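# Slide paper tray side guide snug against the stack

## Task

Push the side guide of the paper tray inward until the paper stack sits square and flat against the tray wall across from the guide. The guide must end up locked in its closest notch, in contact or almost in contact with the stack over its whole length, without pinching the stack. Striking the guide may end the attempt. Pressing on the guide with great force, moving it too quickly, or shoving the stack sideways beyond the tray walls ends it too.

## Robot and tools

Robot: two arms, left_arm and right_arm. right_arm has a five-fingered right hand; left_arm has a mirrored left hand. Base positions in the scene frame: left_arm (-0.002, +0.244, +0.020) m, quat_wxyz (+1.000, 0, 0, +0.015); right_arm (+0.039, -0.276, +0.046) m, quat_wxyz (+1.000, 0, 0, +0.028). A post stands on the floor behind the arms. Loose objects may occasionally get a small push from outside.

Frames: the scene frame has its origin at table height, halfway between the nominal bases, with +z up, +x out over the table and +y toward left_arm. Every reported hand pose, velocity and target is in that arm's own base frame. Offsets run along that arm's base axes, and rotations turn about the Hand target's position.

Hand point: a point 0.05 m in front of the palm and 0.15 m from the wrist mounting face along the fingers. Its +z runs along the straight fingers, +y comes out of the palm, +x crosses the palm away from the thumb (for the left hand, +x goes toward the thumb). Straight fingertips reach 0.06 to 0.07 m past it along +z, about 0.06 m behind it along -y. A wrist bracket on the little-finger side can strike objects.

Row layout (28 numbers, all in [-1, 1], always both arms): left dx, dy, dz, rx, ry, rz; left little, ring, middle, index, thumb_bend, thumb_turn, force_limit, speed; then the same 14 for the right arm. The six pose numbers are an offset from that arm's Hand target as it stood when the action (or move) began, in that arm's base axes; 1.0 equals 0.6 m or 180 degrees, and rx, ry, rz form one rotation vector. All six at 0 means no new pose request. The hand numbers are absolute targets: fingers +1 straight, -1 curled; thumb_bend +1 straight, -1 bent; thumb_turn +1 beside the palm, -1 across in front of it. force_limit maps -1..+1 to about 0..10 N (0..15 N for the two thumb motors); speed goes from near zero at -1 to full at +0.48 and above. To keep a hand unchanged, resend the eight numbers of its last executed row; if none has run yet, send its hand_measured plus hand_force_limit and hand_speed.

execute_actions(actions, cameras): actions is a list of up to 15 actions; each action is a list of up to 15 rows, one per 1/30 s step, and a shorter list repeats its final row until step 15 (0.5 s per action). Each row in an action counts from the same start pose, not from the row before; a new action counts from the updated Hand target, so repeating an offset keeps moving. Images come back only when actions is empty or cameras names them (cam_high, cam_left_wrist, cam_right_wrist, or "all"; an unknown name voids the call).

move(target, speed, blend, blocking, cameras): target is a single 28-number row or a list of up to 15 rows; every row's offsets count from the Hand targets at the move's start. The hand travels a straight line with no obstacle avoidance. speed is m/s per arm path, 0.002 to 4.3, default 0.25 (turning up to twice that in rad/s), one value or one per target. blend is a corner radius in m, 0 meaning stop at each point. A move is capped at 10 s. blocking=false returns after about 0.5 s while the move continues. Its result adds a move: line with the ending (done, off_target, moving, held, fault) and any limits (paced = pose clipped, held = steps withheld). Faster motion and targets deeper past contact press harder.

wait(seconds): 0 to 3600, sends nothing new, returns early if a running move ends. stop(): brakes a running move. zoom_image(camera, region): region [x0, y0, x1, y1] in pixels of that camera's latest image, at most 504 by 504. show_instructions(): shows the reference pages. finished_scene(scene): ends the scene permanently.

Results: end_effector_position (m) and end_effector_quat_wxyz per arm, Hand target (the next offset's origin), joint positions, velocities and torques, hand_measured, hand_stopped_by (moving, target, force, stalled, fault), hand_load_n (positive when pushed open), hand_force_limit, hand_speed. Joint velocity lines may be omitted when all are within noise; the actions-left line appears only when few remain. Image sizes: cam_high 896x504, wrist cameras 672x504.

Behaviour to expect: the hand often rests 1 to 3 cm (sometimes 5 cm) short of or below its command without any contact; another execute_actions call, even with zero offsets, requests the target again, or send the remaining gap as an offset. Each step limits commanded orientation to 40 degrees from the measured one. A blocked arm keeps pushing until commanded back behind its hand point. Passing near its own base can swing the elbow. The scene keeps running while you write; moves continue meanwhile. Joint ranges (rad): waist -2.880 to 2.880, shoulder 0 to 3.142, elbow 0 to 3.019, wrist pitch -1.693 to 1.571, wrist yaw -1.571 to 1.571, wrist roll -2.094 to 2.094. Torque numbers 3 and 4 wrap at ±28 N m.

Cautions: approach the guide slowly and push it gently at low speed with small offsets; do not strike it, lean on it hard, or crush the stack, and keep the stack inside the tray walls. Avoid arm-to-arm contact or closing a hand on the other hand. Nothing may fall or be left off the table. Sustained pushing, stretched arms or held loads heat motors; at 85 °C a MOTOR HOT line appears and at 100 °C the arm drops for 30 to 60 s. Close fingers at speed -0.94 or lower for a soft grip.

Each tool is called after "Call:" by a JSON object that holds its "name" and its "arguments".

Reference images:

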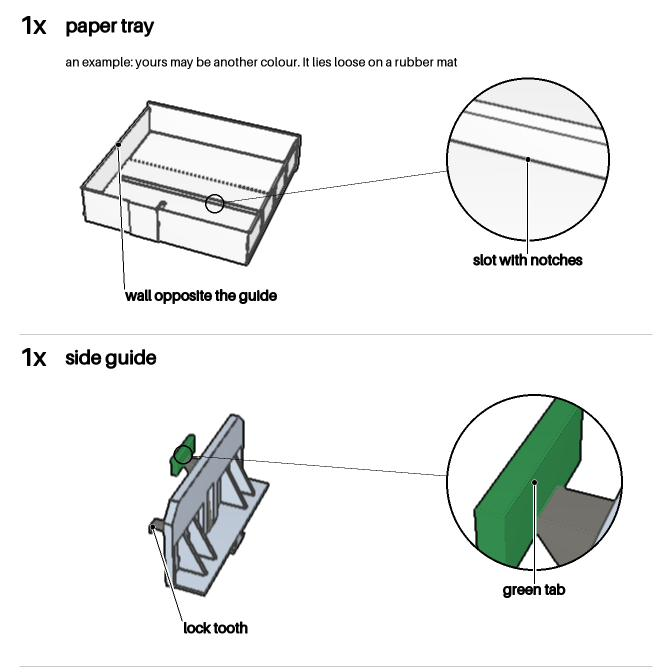

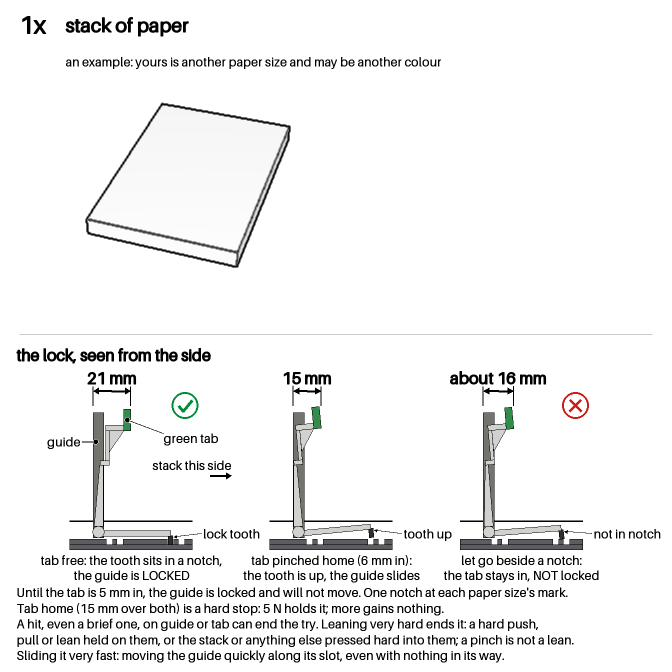

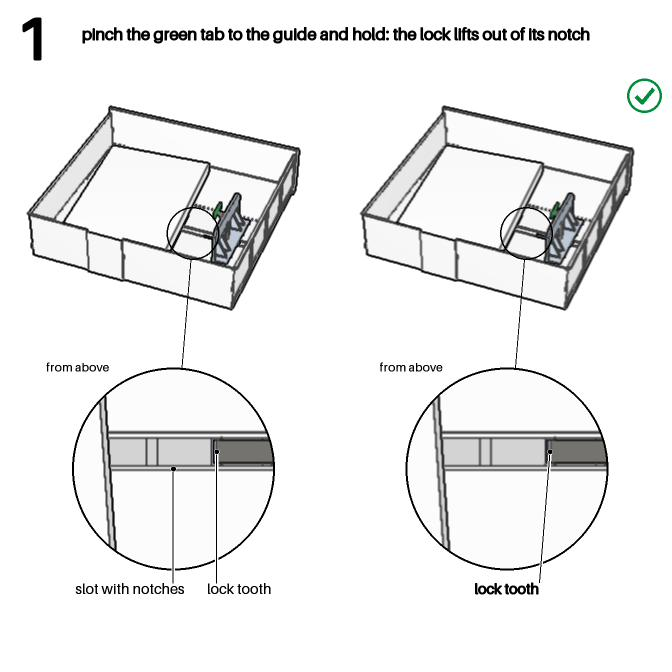

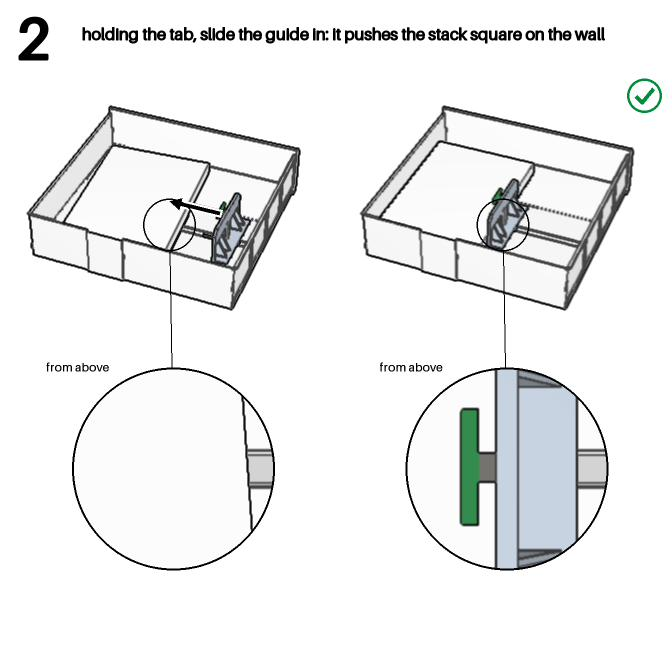

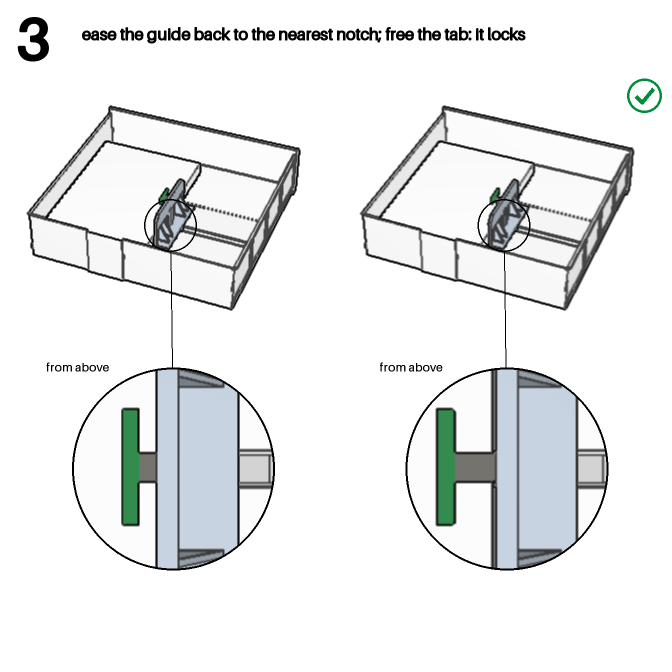

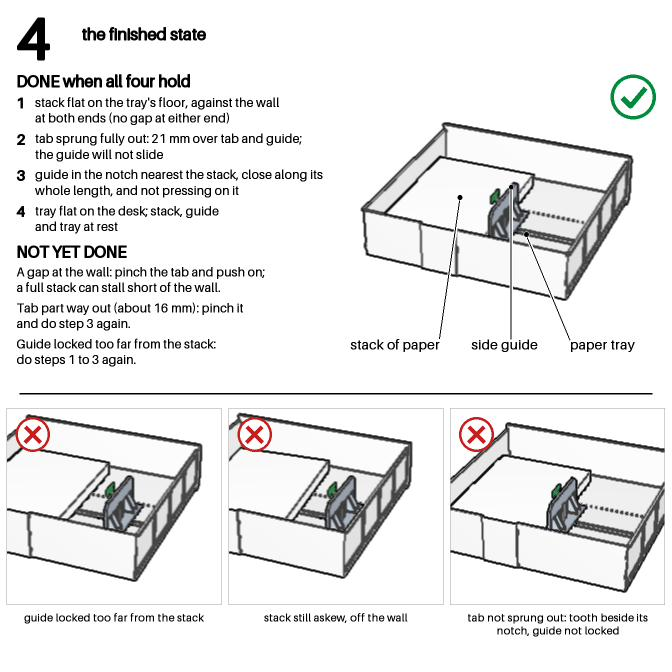

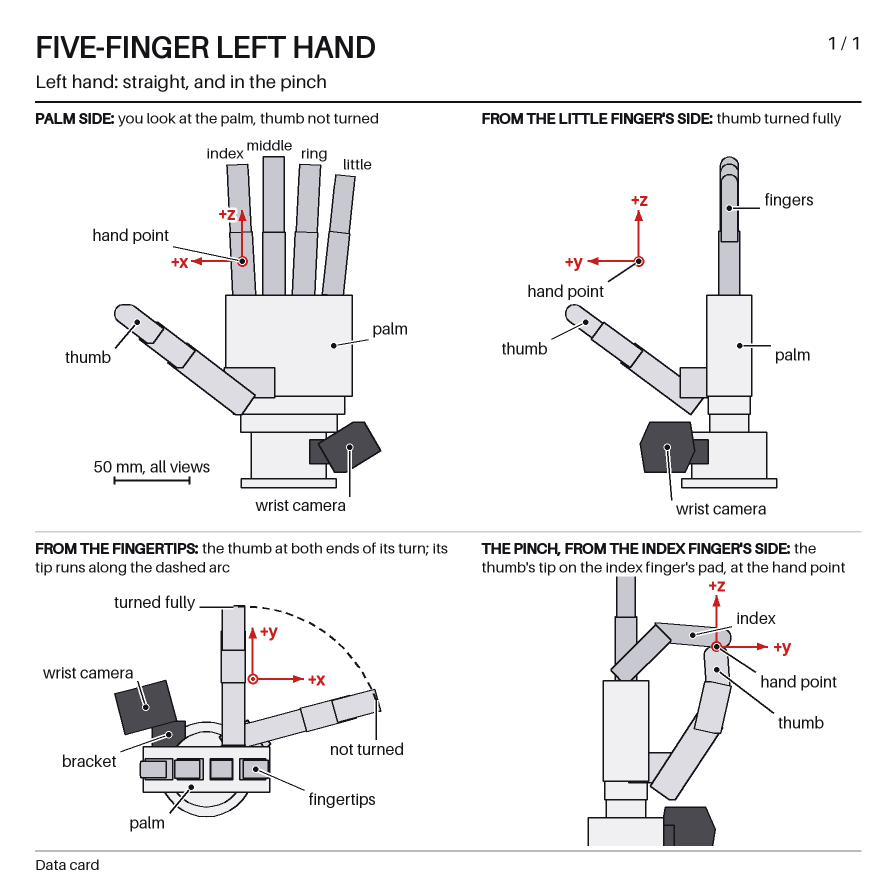

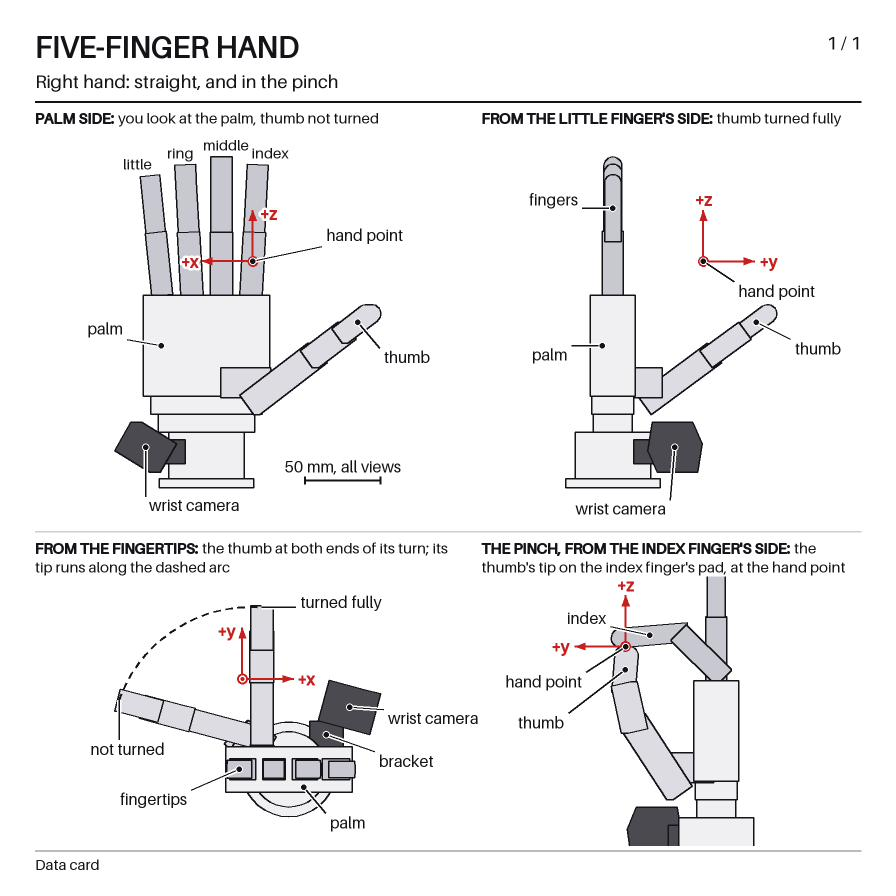

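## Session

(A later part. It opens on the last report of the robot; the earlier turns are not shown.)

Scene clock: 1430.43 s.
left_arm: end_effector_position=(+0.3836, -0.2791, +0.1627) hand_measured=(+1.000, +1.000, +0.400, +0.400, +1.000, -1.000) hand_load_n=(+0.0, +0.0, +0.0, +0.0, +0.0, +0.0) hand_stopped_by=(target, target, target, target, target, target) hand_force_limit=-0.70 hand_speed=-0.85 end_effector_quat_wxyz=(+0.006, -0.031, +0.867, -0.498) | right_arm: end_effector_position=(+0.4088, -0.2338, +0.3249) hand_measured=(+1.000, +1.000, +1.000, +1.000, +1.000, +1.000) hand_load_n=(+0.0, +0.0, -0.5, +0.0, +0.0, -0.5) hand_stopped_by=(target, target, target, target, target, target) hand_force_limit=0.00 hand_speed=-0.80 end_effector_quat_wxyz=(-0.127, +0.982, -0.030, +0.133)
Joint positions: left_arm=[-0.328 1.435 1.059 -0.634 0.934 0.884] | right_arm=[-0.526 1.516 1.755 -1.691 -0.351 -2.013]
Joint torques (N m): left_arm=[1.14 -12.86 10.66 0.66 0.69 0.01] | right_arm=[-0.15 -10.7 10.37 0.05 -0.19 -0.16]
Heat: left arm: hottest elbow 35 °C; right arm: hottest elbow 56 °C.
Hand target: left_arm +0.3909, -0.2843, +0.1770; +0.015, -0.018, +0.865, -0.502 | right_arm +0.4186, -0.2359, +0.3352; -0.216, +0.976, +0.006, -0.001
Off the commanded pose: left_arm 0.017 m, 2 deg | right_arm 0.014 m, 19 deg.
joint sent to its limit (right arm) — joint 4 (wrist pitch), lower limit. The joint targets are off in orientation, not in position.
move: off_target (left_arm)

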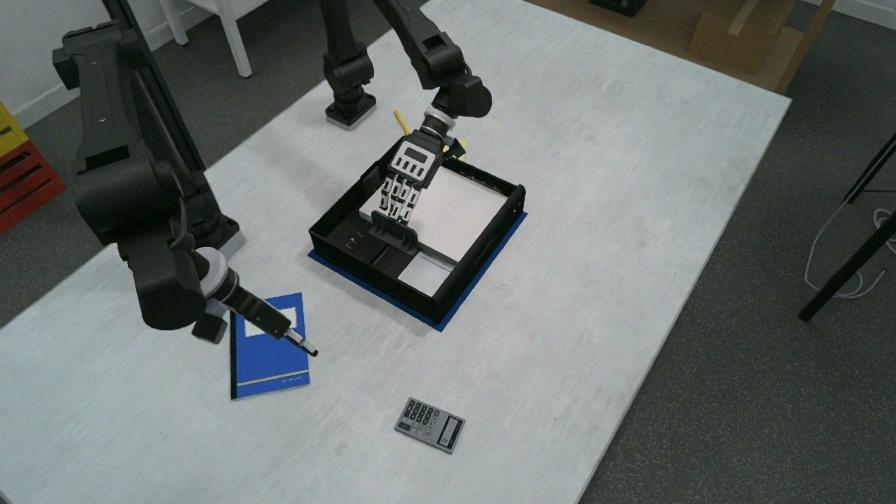

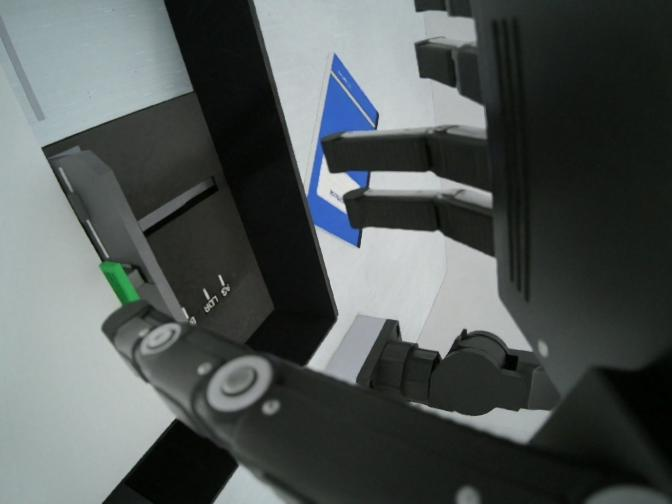

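Call:
{"name": "move", "arguments": {"target": [[0,0,0.08,0,0,0,1,1,1,1,1.0,1,-0.7,-0.85,0,0,0,0,0,0,1,1,1,1,1,1,0,-0.8],[-0.01,0.30,0.03,0.194,0,-0.014,1,1,1,1,1.0,1,-0.7,-0.85,0,0,0,0,0,0,1,1,1,1,1,1,0,-0.8]], "speed": [0.1, 0.15], "cameras": ["cam_high","cam_left_wrist"]}}

Call:
{"name": "zoom_image", "arguments": {"camera": "cam_high", "region": [345, 190, 425, 270]}}

Scene clock: 1441.50 s.
left_arm: end_effector_position=(+0.3732, -0.1073, +0.1876) hand_measured=(+1.000, +1.000, +1.000, +1.000, +1.000, +1.000) hand_load_n=(+0.0, -0.5, +0.0, -0.5, +0.0, +0.0) hand_stopped_by=(target, target, target, target, target, target) hand_force_limit=-0.70 hand_speed=-0.85 end_effector_quat_wxyz=(+0.003, +0.005, +0.976, -0.220) | right_arm: end_effector_position=(+0.4088, -0.2338, +0.3249) hand_measured=(+1.000, +1.000, +1.000, +1.000, +1.000, +1.000) hand_load_n=(+0.0, +0.0, +0.0, +0.0, +0.0, +0.0) hand_stopped_by=(target, target, target, target, target, target) hand_force_limit=0.00 hand_speed=-0.80 end_effector_quat_wxyz=(-0.127, +0.982, -0.030, +0.133)
Joint positions: left_arm=[-0.192 1.401 1.263 -1.338 0.433 1.368] | right_arm=[-0.526 1.516 1.755 -1.691 -0.351 -2.013]
Joint torques (N m): left_arm=[2.43 -10.93 10.89 0.01 0.3 0.02] | right_arm=[-0.09 -10.75 10.37 0.05 -0.2 -0.17]
Heat: left arm: hottest elbow 37 °C; right arm: hottest elbow 57 °C.
Hand target: left_arm +0.3849, -0.1043, +0.1950; +0.009, +0.006, +0.976, -0.219 | right_arm +0.4186, -0.2359, +0.3352; -0.216, +0.976, +0.006, -0.001
Off the commanded pose: left_arm 0.014 m, 1 deg | right_arm 0.014 m, 19 deg.
joint sent to its limit (right arm) — joint 4 (wrist pitch), lower limit. The joint targets are off in orientation, not in position.
move: off_target (left_arm)

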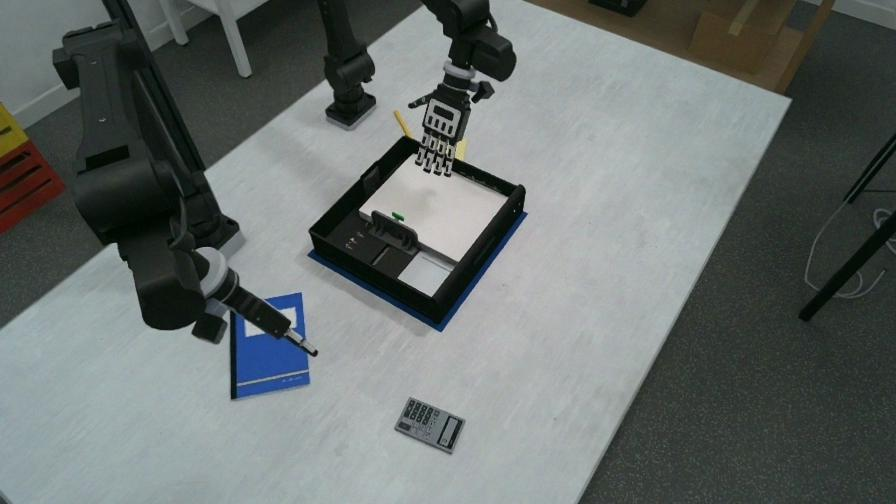

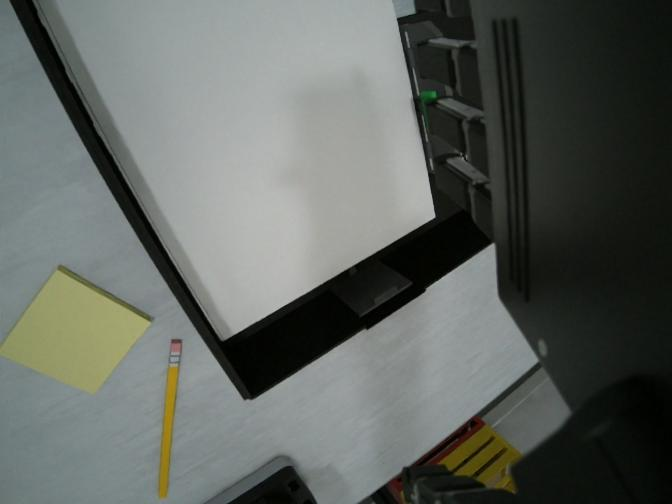

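Scaled by 6.300 from the camera's image (finer frame: 1280x720).

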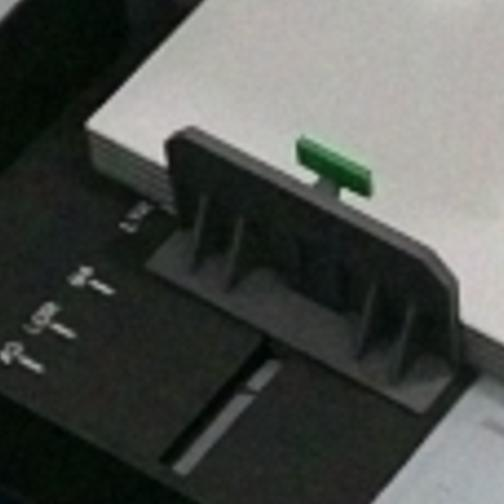

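Call:
{"name": "zoom_image", "arguments": {"camera": "cam_left_wrist", "region": [10, 0, 260, 350]}}

Call:
{"name": "zoom_image", "arguments": {"camera": "cam_left_wrist", "region": [150, 250, 290, 390]}}

Call:
{"name": "zoom_image", "arguments": {"camera": "cam_left_wrist", "region": [360, 0, 500, 240]}}

Call:
{"name": "zoom_image", "arguments": {"camera": "cam_high", "region": [445, 160, 525, 230]}}

Scaled by 1.440 from the camera's image (finer frame: 960x720).

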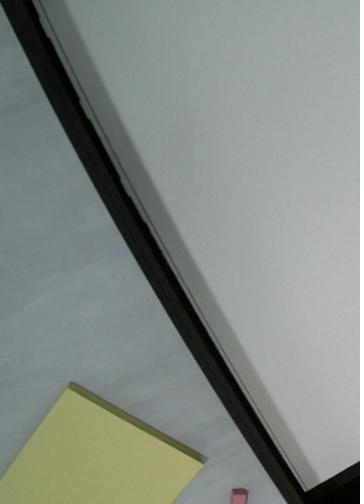

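Scaled by 3.600 from the camera's image (finer frame: 960x720).

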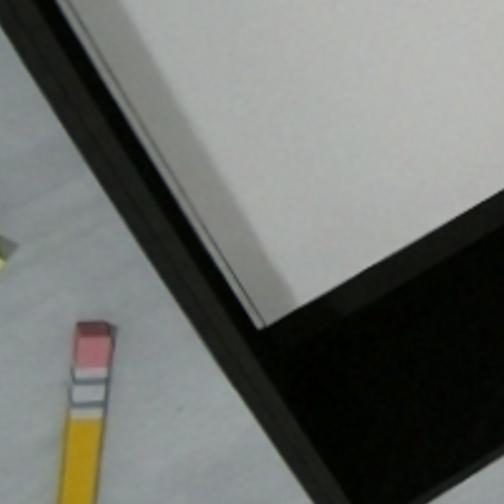

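Scaled by 2.100 from the camera's image (finer frame: 960x720).

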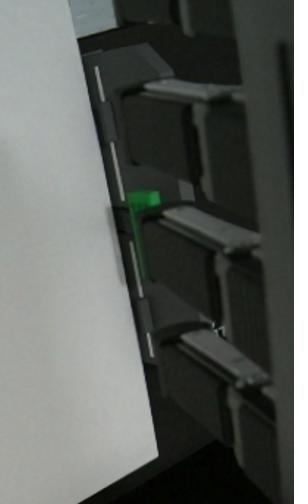

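Scaled by 6.300 from the camera's image (finer frame: 1280x720).

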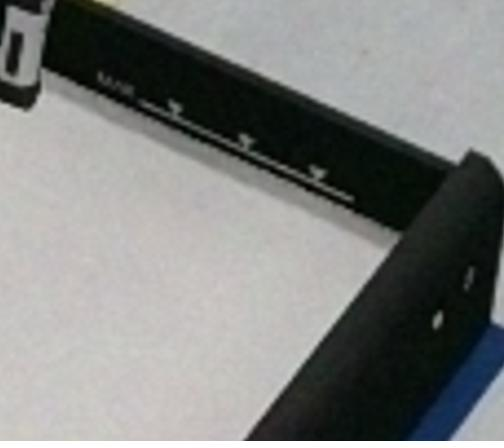

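Call:
{"name": "zoom_image", "arguments": {"camera": "cam_high", "region": [450, 165, 490, 205]}}

Call:
{"name": "zoom_image", "arguments": {"camera": "cam_high", "region": [475, 170, 515, 210]}}

Scaled by 12.600 from the camera's image (finer frame: 1280x720).

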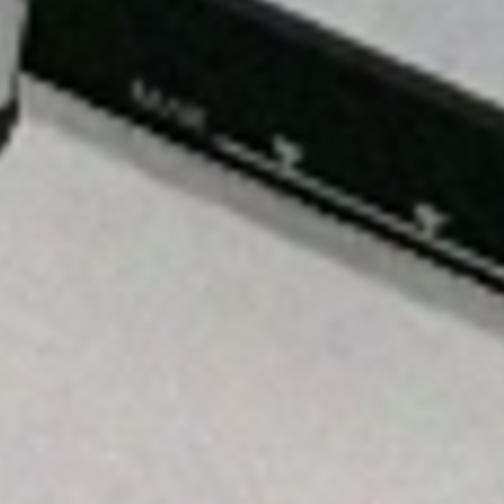

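Scaled by 12.600 from the camera's image (finer frame: 1280x720).

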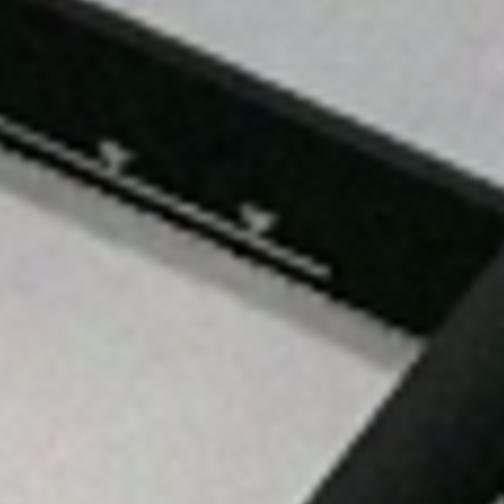

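Call:
{"name": "move", "arguments": {"target": [0,0.05,-0.05,0,0,0,1,1,1,1,1.0,1,-0.7,-0.85,0,0,0,0,0,0,1,1,1,1,1,1,0,-0.8], "speed": 0.1, "cameras": ["cam_high","cam_left_wrist"]}}

Call:
{"name": "zoom_image", "arguments": {"camera": "cam_left_wrist", "region": [120, 200, 320, 400]}}

Call:
{"name": "zoom_image", "arguments": {"camera": "cam_high", "region": [345, 120, 425, 200]}}

Scene clock: 1481.50 s.
left_arm: end_effector_position=(+0.3798, -0.0763, +0.1712) hand_measured=(+1.000, +1.000, +1.000, +1.000, +1.000, +1.000) hand_load_n=(+0.0, +0.0, +0.0, +0.0, +0.0, +0.0) hand_stopped_by=(target, target, target, target, target, target) hand_force_limit=-0.70 hand_speed=-0.85 end_effector_quat_wxyz=(+0.007, +0.003, +0.976, -0.219) | right_arm: end_effector_position=(+0.4088, -0.2338, +0.3249) hand_measured=(+1.000, +1.000, +1.000, +1.000, +1.000, +1.000) hand_load_n=(+0.0, -0.5, +0.0, +0.0, +0.0, +0.0) hand_stopped_by=(target, target, target, target, target, target) hand_force_limit=0.00 hand_speed=-0.80 end_effector_quat_wxyz=(-0.127, +0.982, -0.030, +0.133)
Joint positions: left_arm=[-0.116 1.414 1.233 -1.322 0.436 1.445] | right_arm=[-0.526 1.516 1.755 -1.691 -0.351 -2.013]
Joint torques (N m): left_arm=[2.14 -11.58 7.46 1.07 0.46 0.04] | right_arm=[-0.21 -10.7 10.36 0.06 -0.19 -0.17]
Heat: left arm: hottest elbow 40 °C; right arm: hottest elbow 57 °C.
Hand target: left_arm +0.3849, -0.0743, +0.1649; +0.009, +0.006, +0.976, -0.219 | right_arm +0.4186, -0.2359, +0.3352; -0.216, +0.976, +0.006, -0.001
Off the commanded pose: left_arm 0.008 m, 1 deg | right_arm 0.014 m, 19 deg.
joint sent to its limit (right arm) — joint 4 (wrist pitch), lower limit. The joint targets are off in orientation, not in position.
move: done

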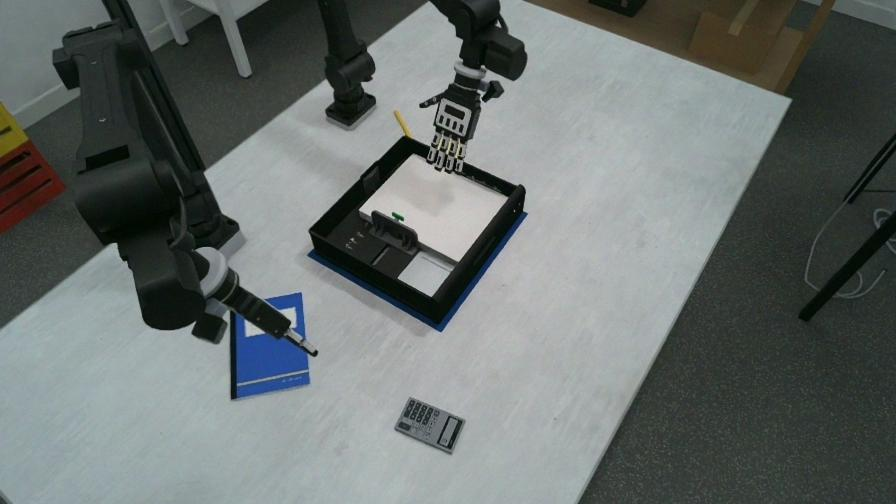

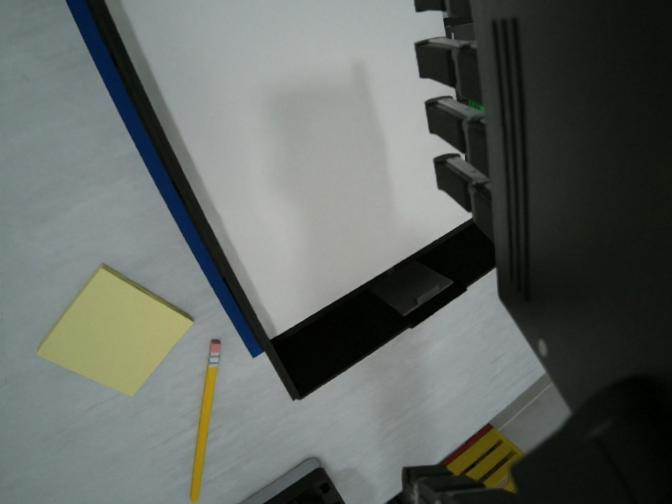

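Scaled by 2.520 from the camera's image (finer frame: 960x720).

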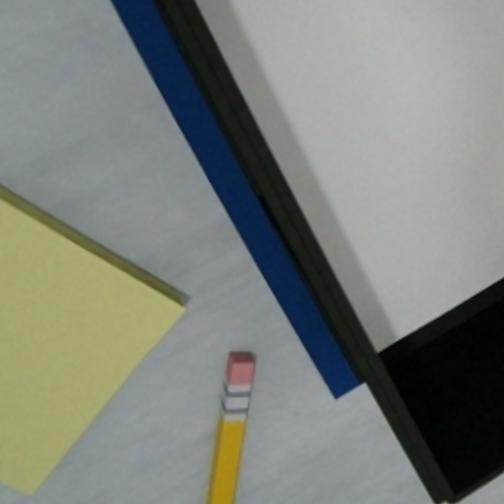

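Scaled by 6.300 from the camera's image (finer frame: 1280x720).

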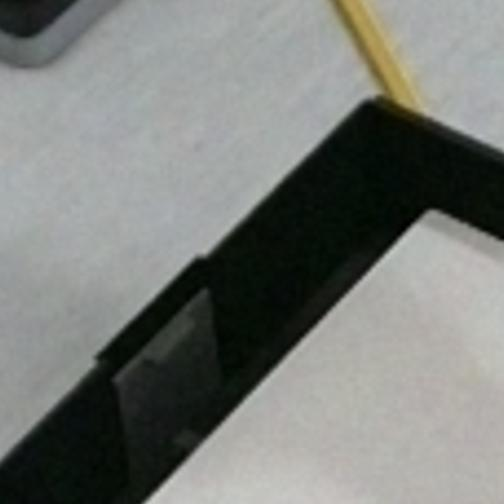

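Call:
{"name": "move", "arguments": {"target": [0,-0.022,0,0,0,0,1,1,1,1,1.0,1,-0.7,-0.85,0,0,0,0,0,0,1,1,1,1,1,1,0,-0.8], "speed": 0.06, "cameras": ["cam_left_wrist"]}}

Call:
{"name": "zoom_image", "arguments": {"camera": "cam_left_wrist", "region": [200, 260, 300, 360]}}

Call:
{"name": "zoom_image", "arguments": {"camera": "cam_left_wrist", "region": [60, 0, 160, 100]}}

Scene clock: 1487.10 s.
left_arm: end_effector_position=(+0.3823, -0.0821, +0.1710) hand_measured=(+1.000, +1.000, +1.000, +1.000, +1.000, +1.000) hand_load_n=(+0.0, +0.0, +0.0, +0.0, +0.0, +0.0) hand_stopped_by=(target, target, target, target, target, target) hand_force_limit=-0.70 hand_speed=-0.85 end_effector_quat_wxyz=(+0.012, +0.008, +0.976, -0.219) | right_arm: end_effector_position=(+0.4088, -0.2338, +0.3249) hand_measured=(+1.000, +1.000, +1.000, +1.000, +1.000, +1.000) hand_load_n=(+0.0, +0.0, +0.0, +0.0, +0.0, -0.5) hand_stopped_by=(target, target, target, target, target, target) hand_force_limit=0.00 hand_speed=-0.80 end_effector_quat_wxyz=(-0.127, +0.982, -0.030, +0.133)
Joint positions: left_arm=[-0.129 1.414 1.233 -1.308 0.436 1.439] | right_arm=[-0.526 1.516 1.755 -1.691 -0.351 -2.013]
Joint torques (N m): left_arm=[0.67 -11.16 7.62 1.11 0.36 -0.24] | right_arm=[-0.15 -10.7 10.33 0.05 -0.2 -0.17]
Heat: left arm: hottest elbow 40 °C; right arm: hottest elbow 57 °C.
Hand target: left_arm +0.3849, -0.0876, +0.1649; +0.009, +0.006, +0.976, -0.219 | right_arm +0.4186, -0.2359, +0.3352; -0.216, +0.976, +0.006, -0.001
Off the commanded pose: left_arm 0.009 m, 0 deg | right_arm 0.014 m, 19 deg.
joint sent to its limit (right arm) — joint 4 (wrist pitch), lower limit. The joint targets are off in orientation, not in position.
move: done

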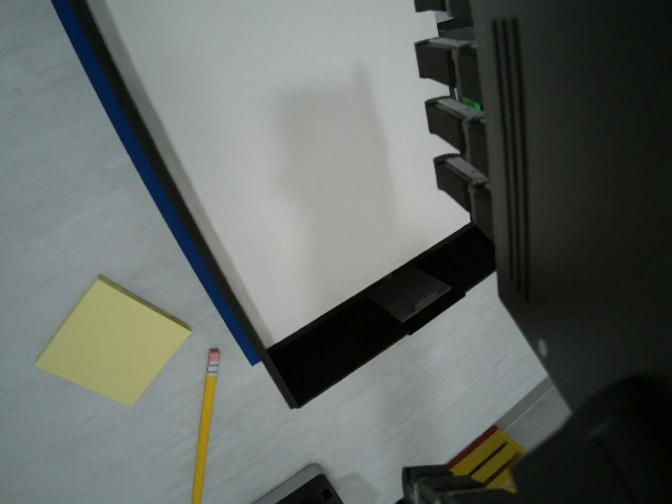

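Scaled by 5.040 from the camera's image (finer frame: 960x720).

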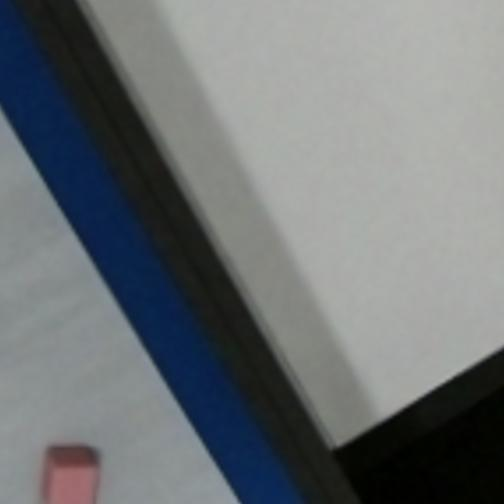

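Scaled by 5.040 from the camera's image (finer frame: 960x720).

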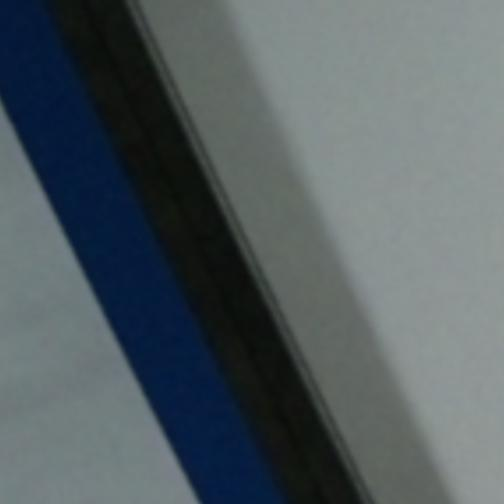

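Call:
{"name": "move", "arguments": {"target": [0.25,-0.02,0.02,0,0,0,1,1,1,1,1.0,1,-0.7,-0.85,0,0,0,0,0,0,1,1,1,1,1,1,0,-0.8], "speed": 0.12, "cameras": ["cam_high","cam_left_wrist"]}}

Scene clock: 1507.50 s.
left_arm: end_effector_position=(+0.5257, -0.1007, +0.1717) hand_measured=(+1.000, +1.000, +1.000, +1.000, +1.000, +1.000) hand_load_n=(+0.0, +0.0, +0.0, +0.0, +0.0, +0.0) hand_stopped_by=(target, target, target, target, target, target) hand_force_limit=-0.70 hand_speed=-0.85 end_effector_quat_wxyz=(+0.005, +0.006, +0.976, -0.219) | right_arm: end_effector_position=(+0.4088, -0.2338, +0.3249) hand_measured=(+1.000, +1.000, +1.000, +1.000, +1.000, +1.000) hand_load_n=(+0.0, +0.0, +0.0, +0.0, +0.0, +0.0) hand_stopped_by=(target, target, target, target, target, target) hand_force_limit=0.00 hand_speed=-0.80 end_effector_quat_wxyz=(-0.127, +0.982, -0.030, +0.133)
Joint positions: left_arm=[-0.129 1.799 1.703 -1.406 0.436 1.438] | right_arm=[-0.526 1.516 1.755 -1.691 -0.351 -2.013]
Joint torques (N m): left_arm=[1.9 -18.08 10.81 -0.23 0.42 -0.06] | right_arm=[-0.21 -10.64 10.33 0.03 -0.2 -0.17]
Heat: left arm: hottest elbow 40 °C; right arm: hottest elbow 57 °C.
Hand target: left_arm +0.5349, -0.0996, +0.1770; +0.009, +0.007, +0.976, -0.219 | right_arm +0.4186, -0.2359, +0.3352; -0.216, +0.976, +0.006, -0.001
Off the commanded pose: left_arm 0.011 m, 0 deg | right_arm 0.014 m, 19 deg.
joint sent to its limit (right arm) — joint 4 (wrist pitch), lower limit. The joint targets are off in orientation, not in position.
move: off_target (left_arm)

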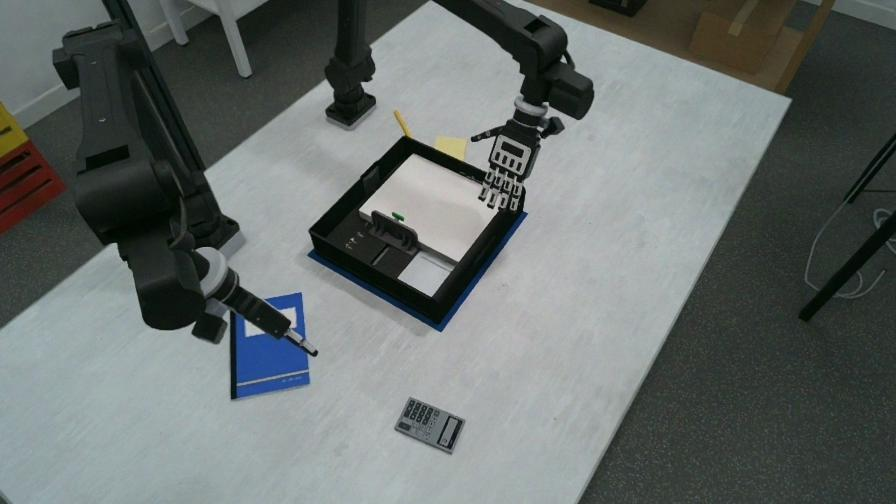

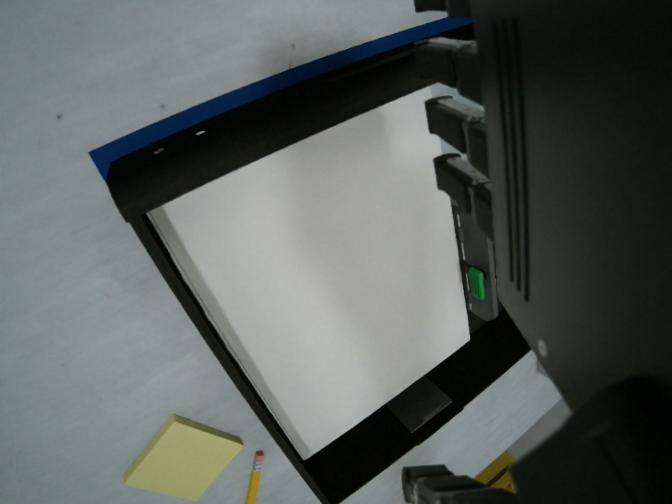

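Whole tray is visible.

Call:
{"name": "zoom_image", "arguments": {"camera": "cam_left_wrist", "region": [110, 180, 210, 280]}}

Call:
{"name": "zoom_image", "arguments": {"camera": "cam_left_wrist", "region": [170, 270, 270, 370]}}

Call:
{"name": "zoom_image", "arguments": {"camera": "cam_left_wrist", "region": [240, 390, 340, 490]}}

Call:
{"name": "zoom_image", "arguments": {"camera": "cam_left_wrist", "region": [430, 180, 530, 350]}}

Scaled by 5.040 from the camera's image (finer frame: 960x720).

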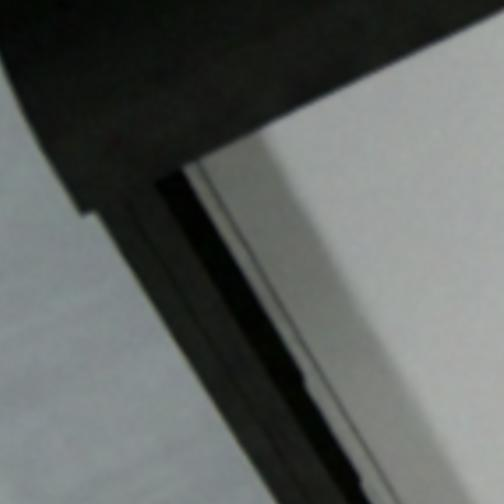

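Scaled by 5.040 from the camera's image (finer frame: 960x720).

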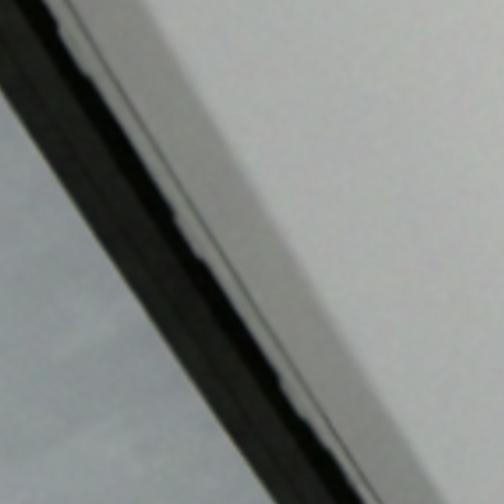

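Scaled by 5.040 from the camera's image (finer frame: 960x720).

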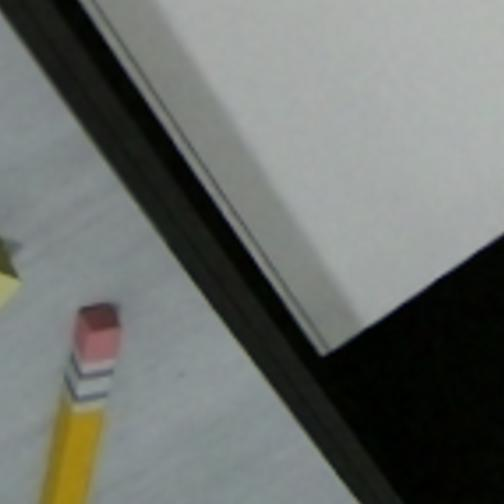

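Scaled by 2.965 from the camera's image (finer frame: 960x720).

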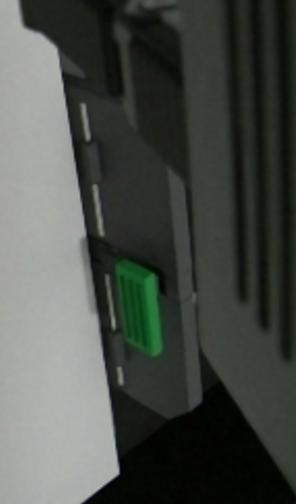

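Call:
{"name": "zoom_image", "arguments": {"camera": "cam_high", "region": [405, 140, 455, 190]}}

Call:
{"name": "zoom_image", "arguments": {"camera": "cam_left_wrist", "region": [280, 430, 330, 480]}}

Call:
{"name": "zoom_image", "arguments": {"camera": "cam_left_wrist", "region": [140, 205, 190, 255]}}

Scaled by 10.080 from the camera's image (finer frame: 1280x720).

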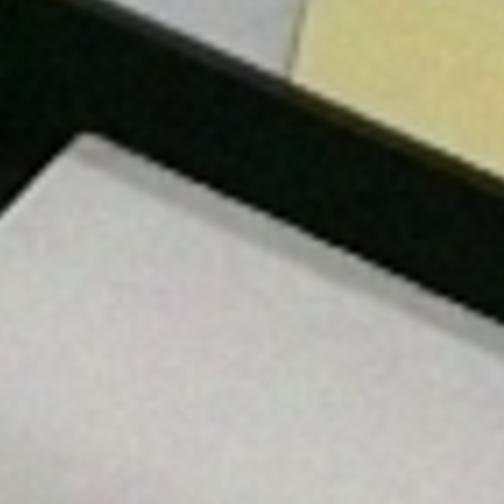

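Scaled by 10.080 from the camera's image (finer frame: 960x720).

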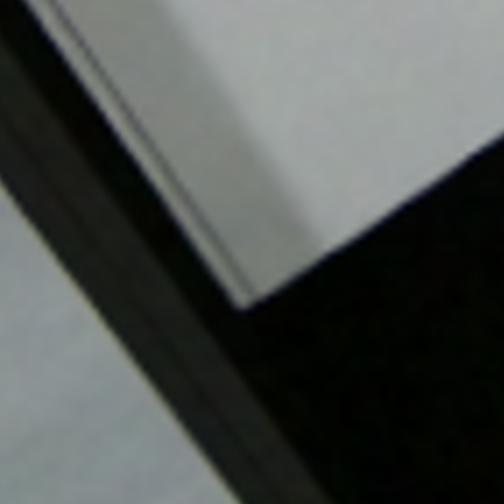

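Scaled by 10.080 from the camera's image (finer frame: 960x720).

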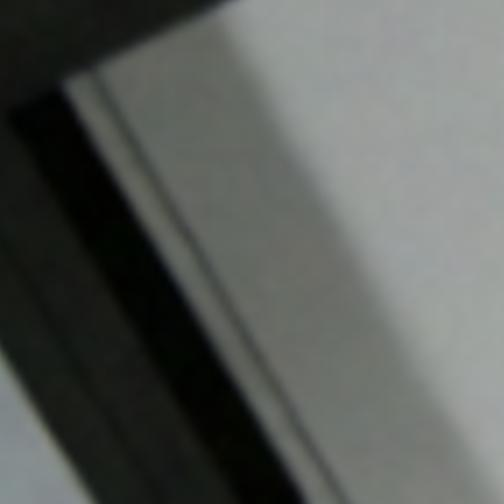

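Call:
{"name": "zoom_image", "arguments": {"camera": "cam_left_wrist", "region": [185, 295, 225, 335]}}

Call:
{"name": "zoom_image", "arguments": {"camera": "cam_left_wrist", "region": [215, 335, 255, 375]}}

Scaled by 12.600 from the camera's image (finer frame: 960x720).

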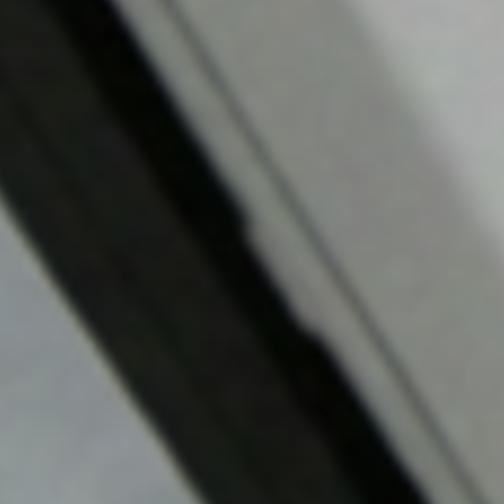

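Scaled by 12.600 from the camera's image (finer frame: 960x720).

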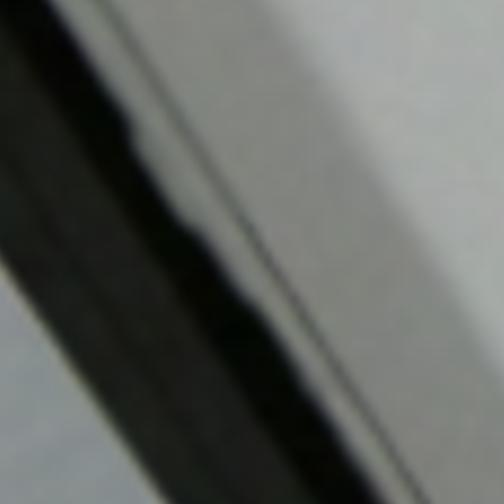

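Call:
{"name": "zoom_image", "arguments": {"camera": "cam_high", "region": [352, 198, 382, 228]}}

Call:
{"name": "zoom_image", "arguments": {"camera": "cam_high", "region": [410, 235, 450, 275]}}

Call:
{"name": "zoom_image", "arguments": {"camera": "cam_left_wrist", "region": [440, 260, 500, 350]}}

Scaled by 16.800 from the camera's image (finer frame: 1280x720).

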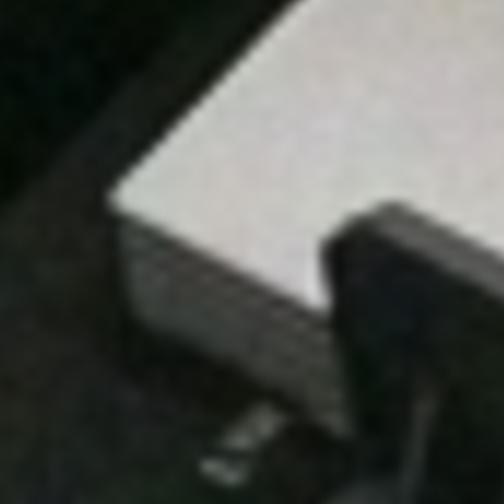

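Scaled by 12.600 from the camera's image (finer frame: 1280x720).

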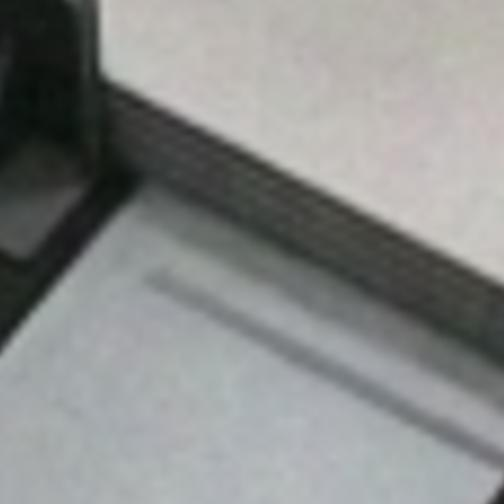

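Scaled by 5.600 from the camera's image (finer frame: 960x720).

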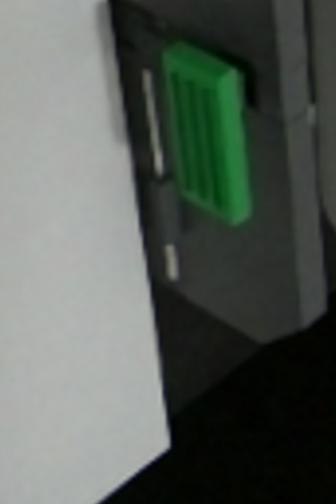

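Call:
{"name": "move", "arguments": {"target": [-0.06,-0.30,0.04,0,0,0,1,1,1,1,1.0,1,-0.7,-0.85,0,0,0,0,0,0,1,1,1,1,1,1,0,-0.8], "speed": 0.12, "cameras": ["cam_high","cam_left_wrist"]}}

Scene clock: 1559.13 s.
left_arm: end_effector_position=(+0.4851, -0.2719, +0.1988) hand_measured=(+1.000, +1.000, +1.000, +1.000, +1.000, +1.000) hand_load_n=(+0.0, +0.0, +0.0, +0.0, +0.0, +0.0) hand_stopped_by=(target, target, target, target, target, target) hand_force_limit=-0.70 hand_speed=-0.85 end_effector_quat_wxyz=(-0.003, +0.010, +0.977, -0.214) | right_arm: end_effector_position=(+0.4088, -0.2338, +0.3249) hand_measured=(+1.000, +1.000, +1.000, +1.000, +1.000, +1.000) hand_load_n=(+0.0, +0.0, +0.0, +0.0, +0.0, +0.0) hand_stopped_by=(target, target, target, target, target, target) hand_force_limit=0.00 hand_speed=-0.80 end_effector_quat_wxyz=(-0.127, +0.982, -0.030, +0.133)
Joint positions: left_arm=[-0.443 1.807 1.782 -1.359 0.392 1.111] | right_arm=[-0.526 1.516 1.755 -1.691 -0.351 -2.013]
Joint torques (N m): left_arm=[1.9 -18.14 11.08 1.26 0.25 -0.25] | right_arm=[-0.09 -10.81 10.36 0.05 -0.2 -0.17]
Heat: left arm: hottest elbow 39 °C; right arm: hottest elbow 58 °C.
Hand target: left_arm +0.4989, -0.2796, +0.2012; +0.009, +0.007, +0.976, -0.219 | right_arm +0.4186, -0.2359, +0.3352; -0.216, +0.976, +0.006, -0.001
Off the commanded pose: left_arm 0.016 m, 2 deg | right_arm 0.014 m, 19 deg.
joint sent to its limit (right arm) — joint 4 (wrist pitch), lower limit. The joint targets are off in orientation, not in position.
move: off_target (left_arm)

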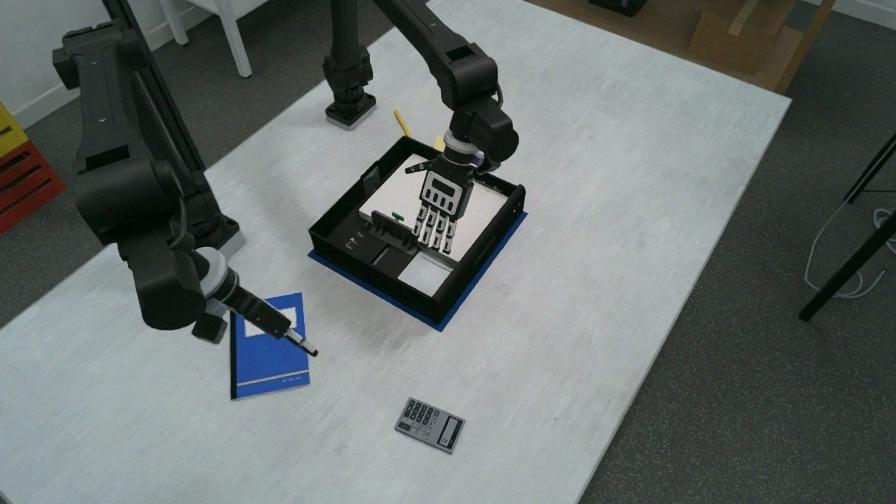

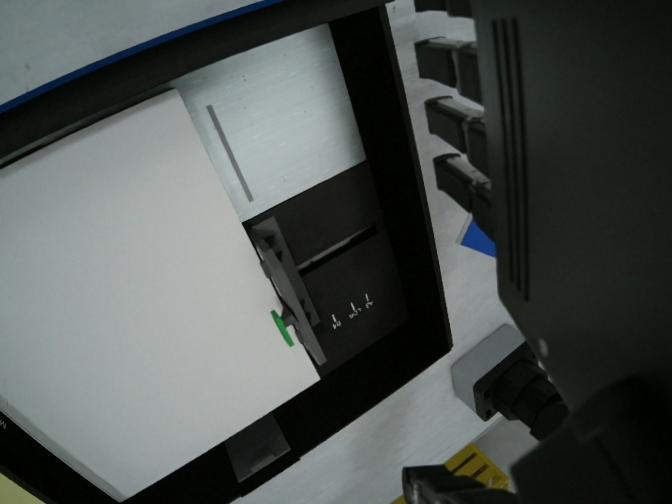

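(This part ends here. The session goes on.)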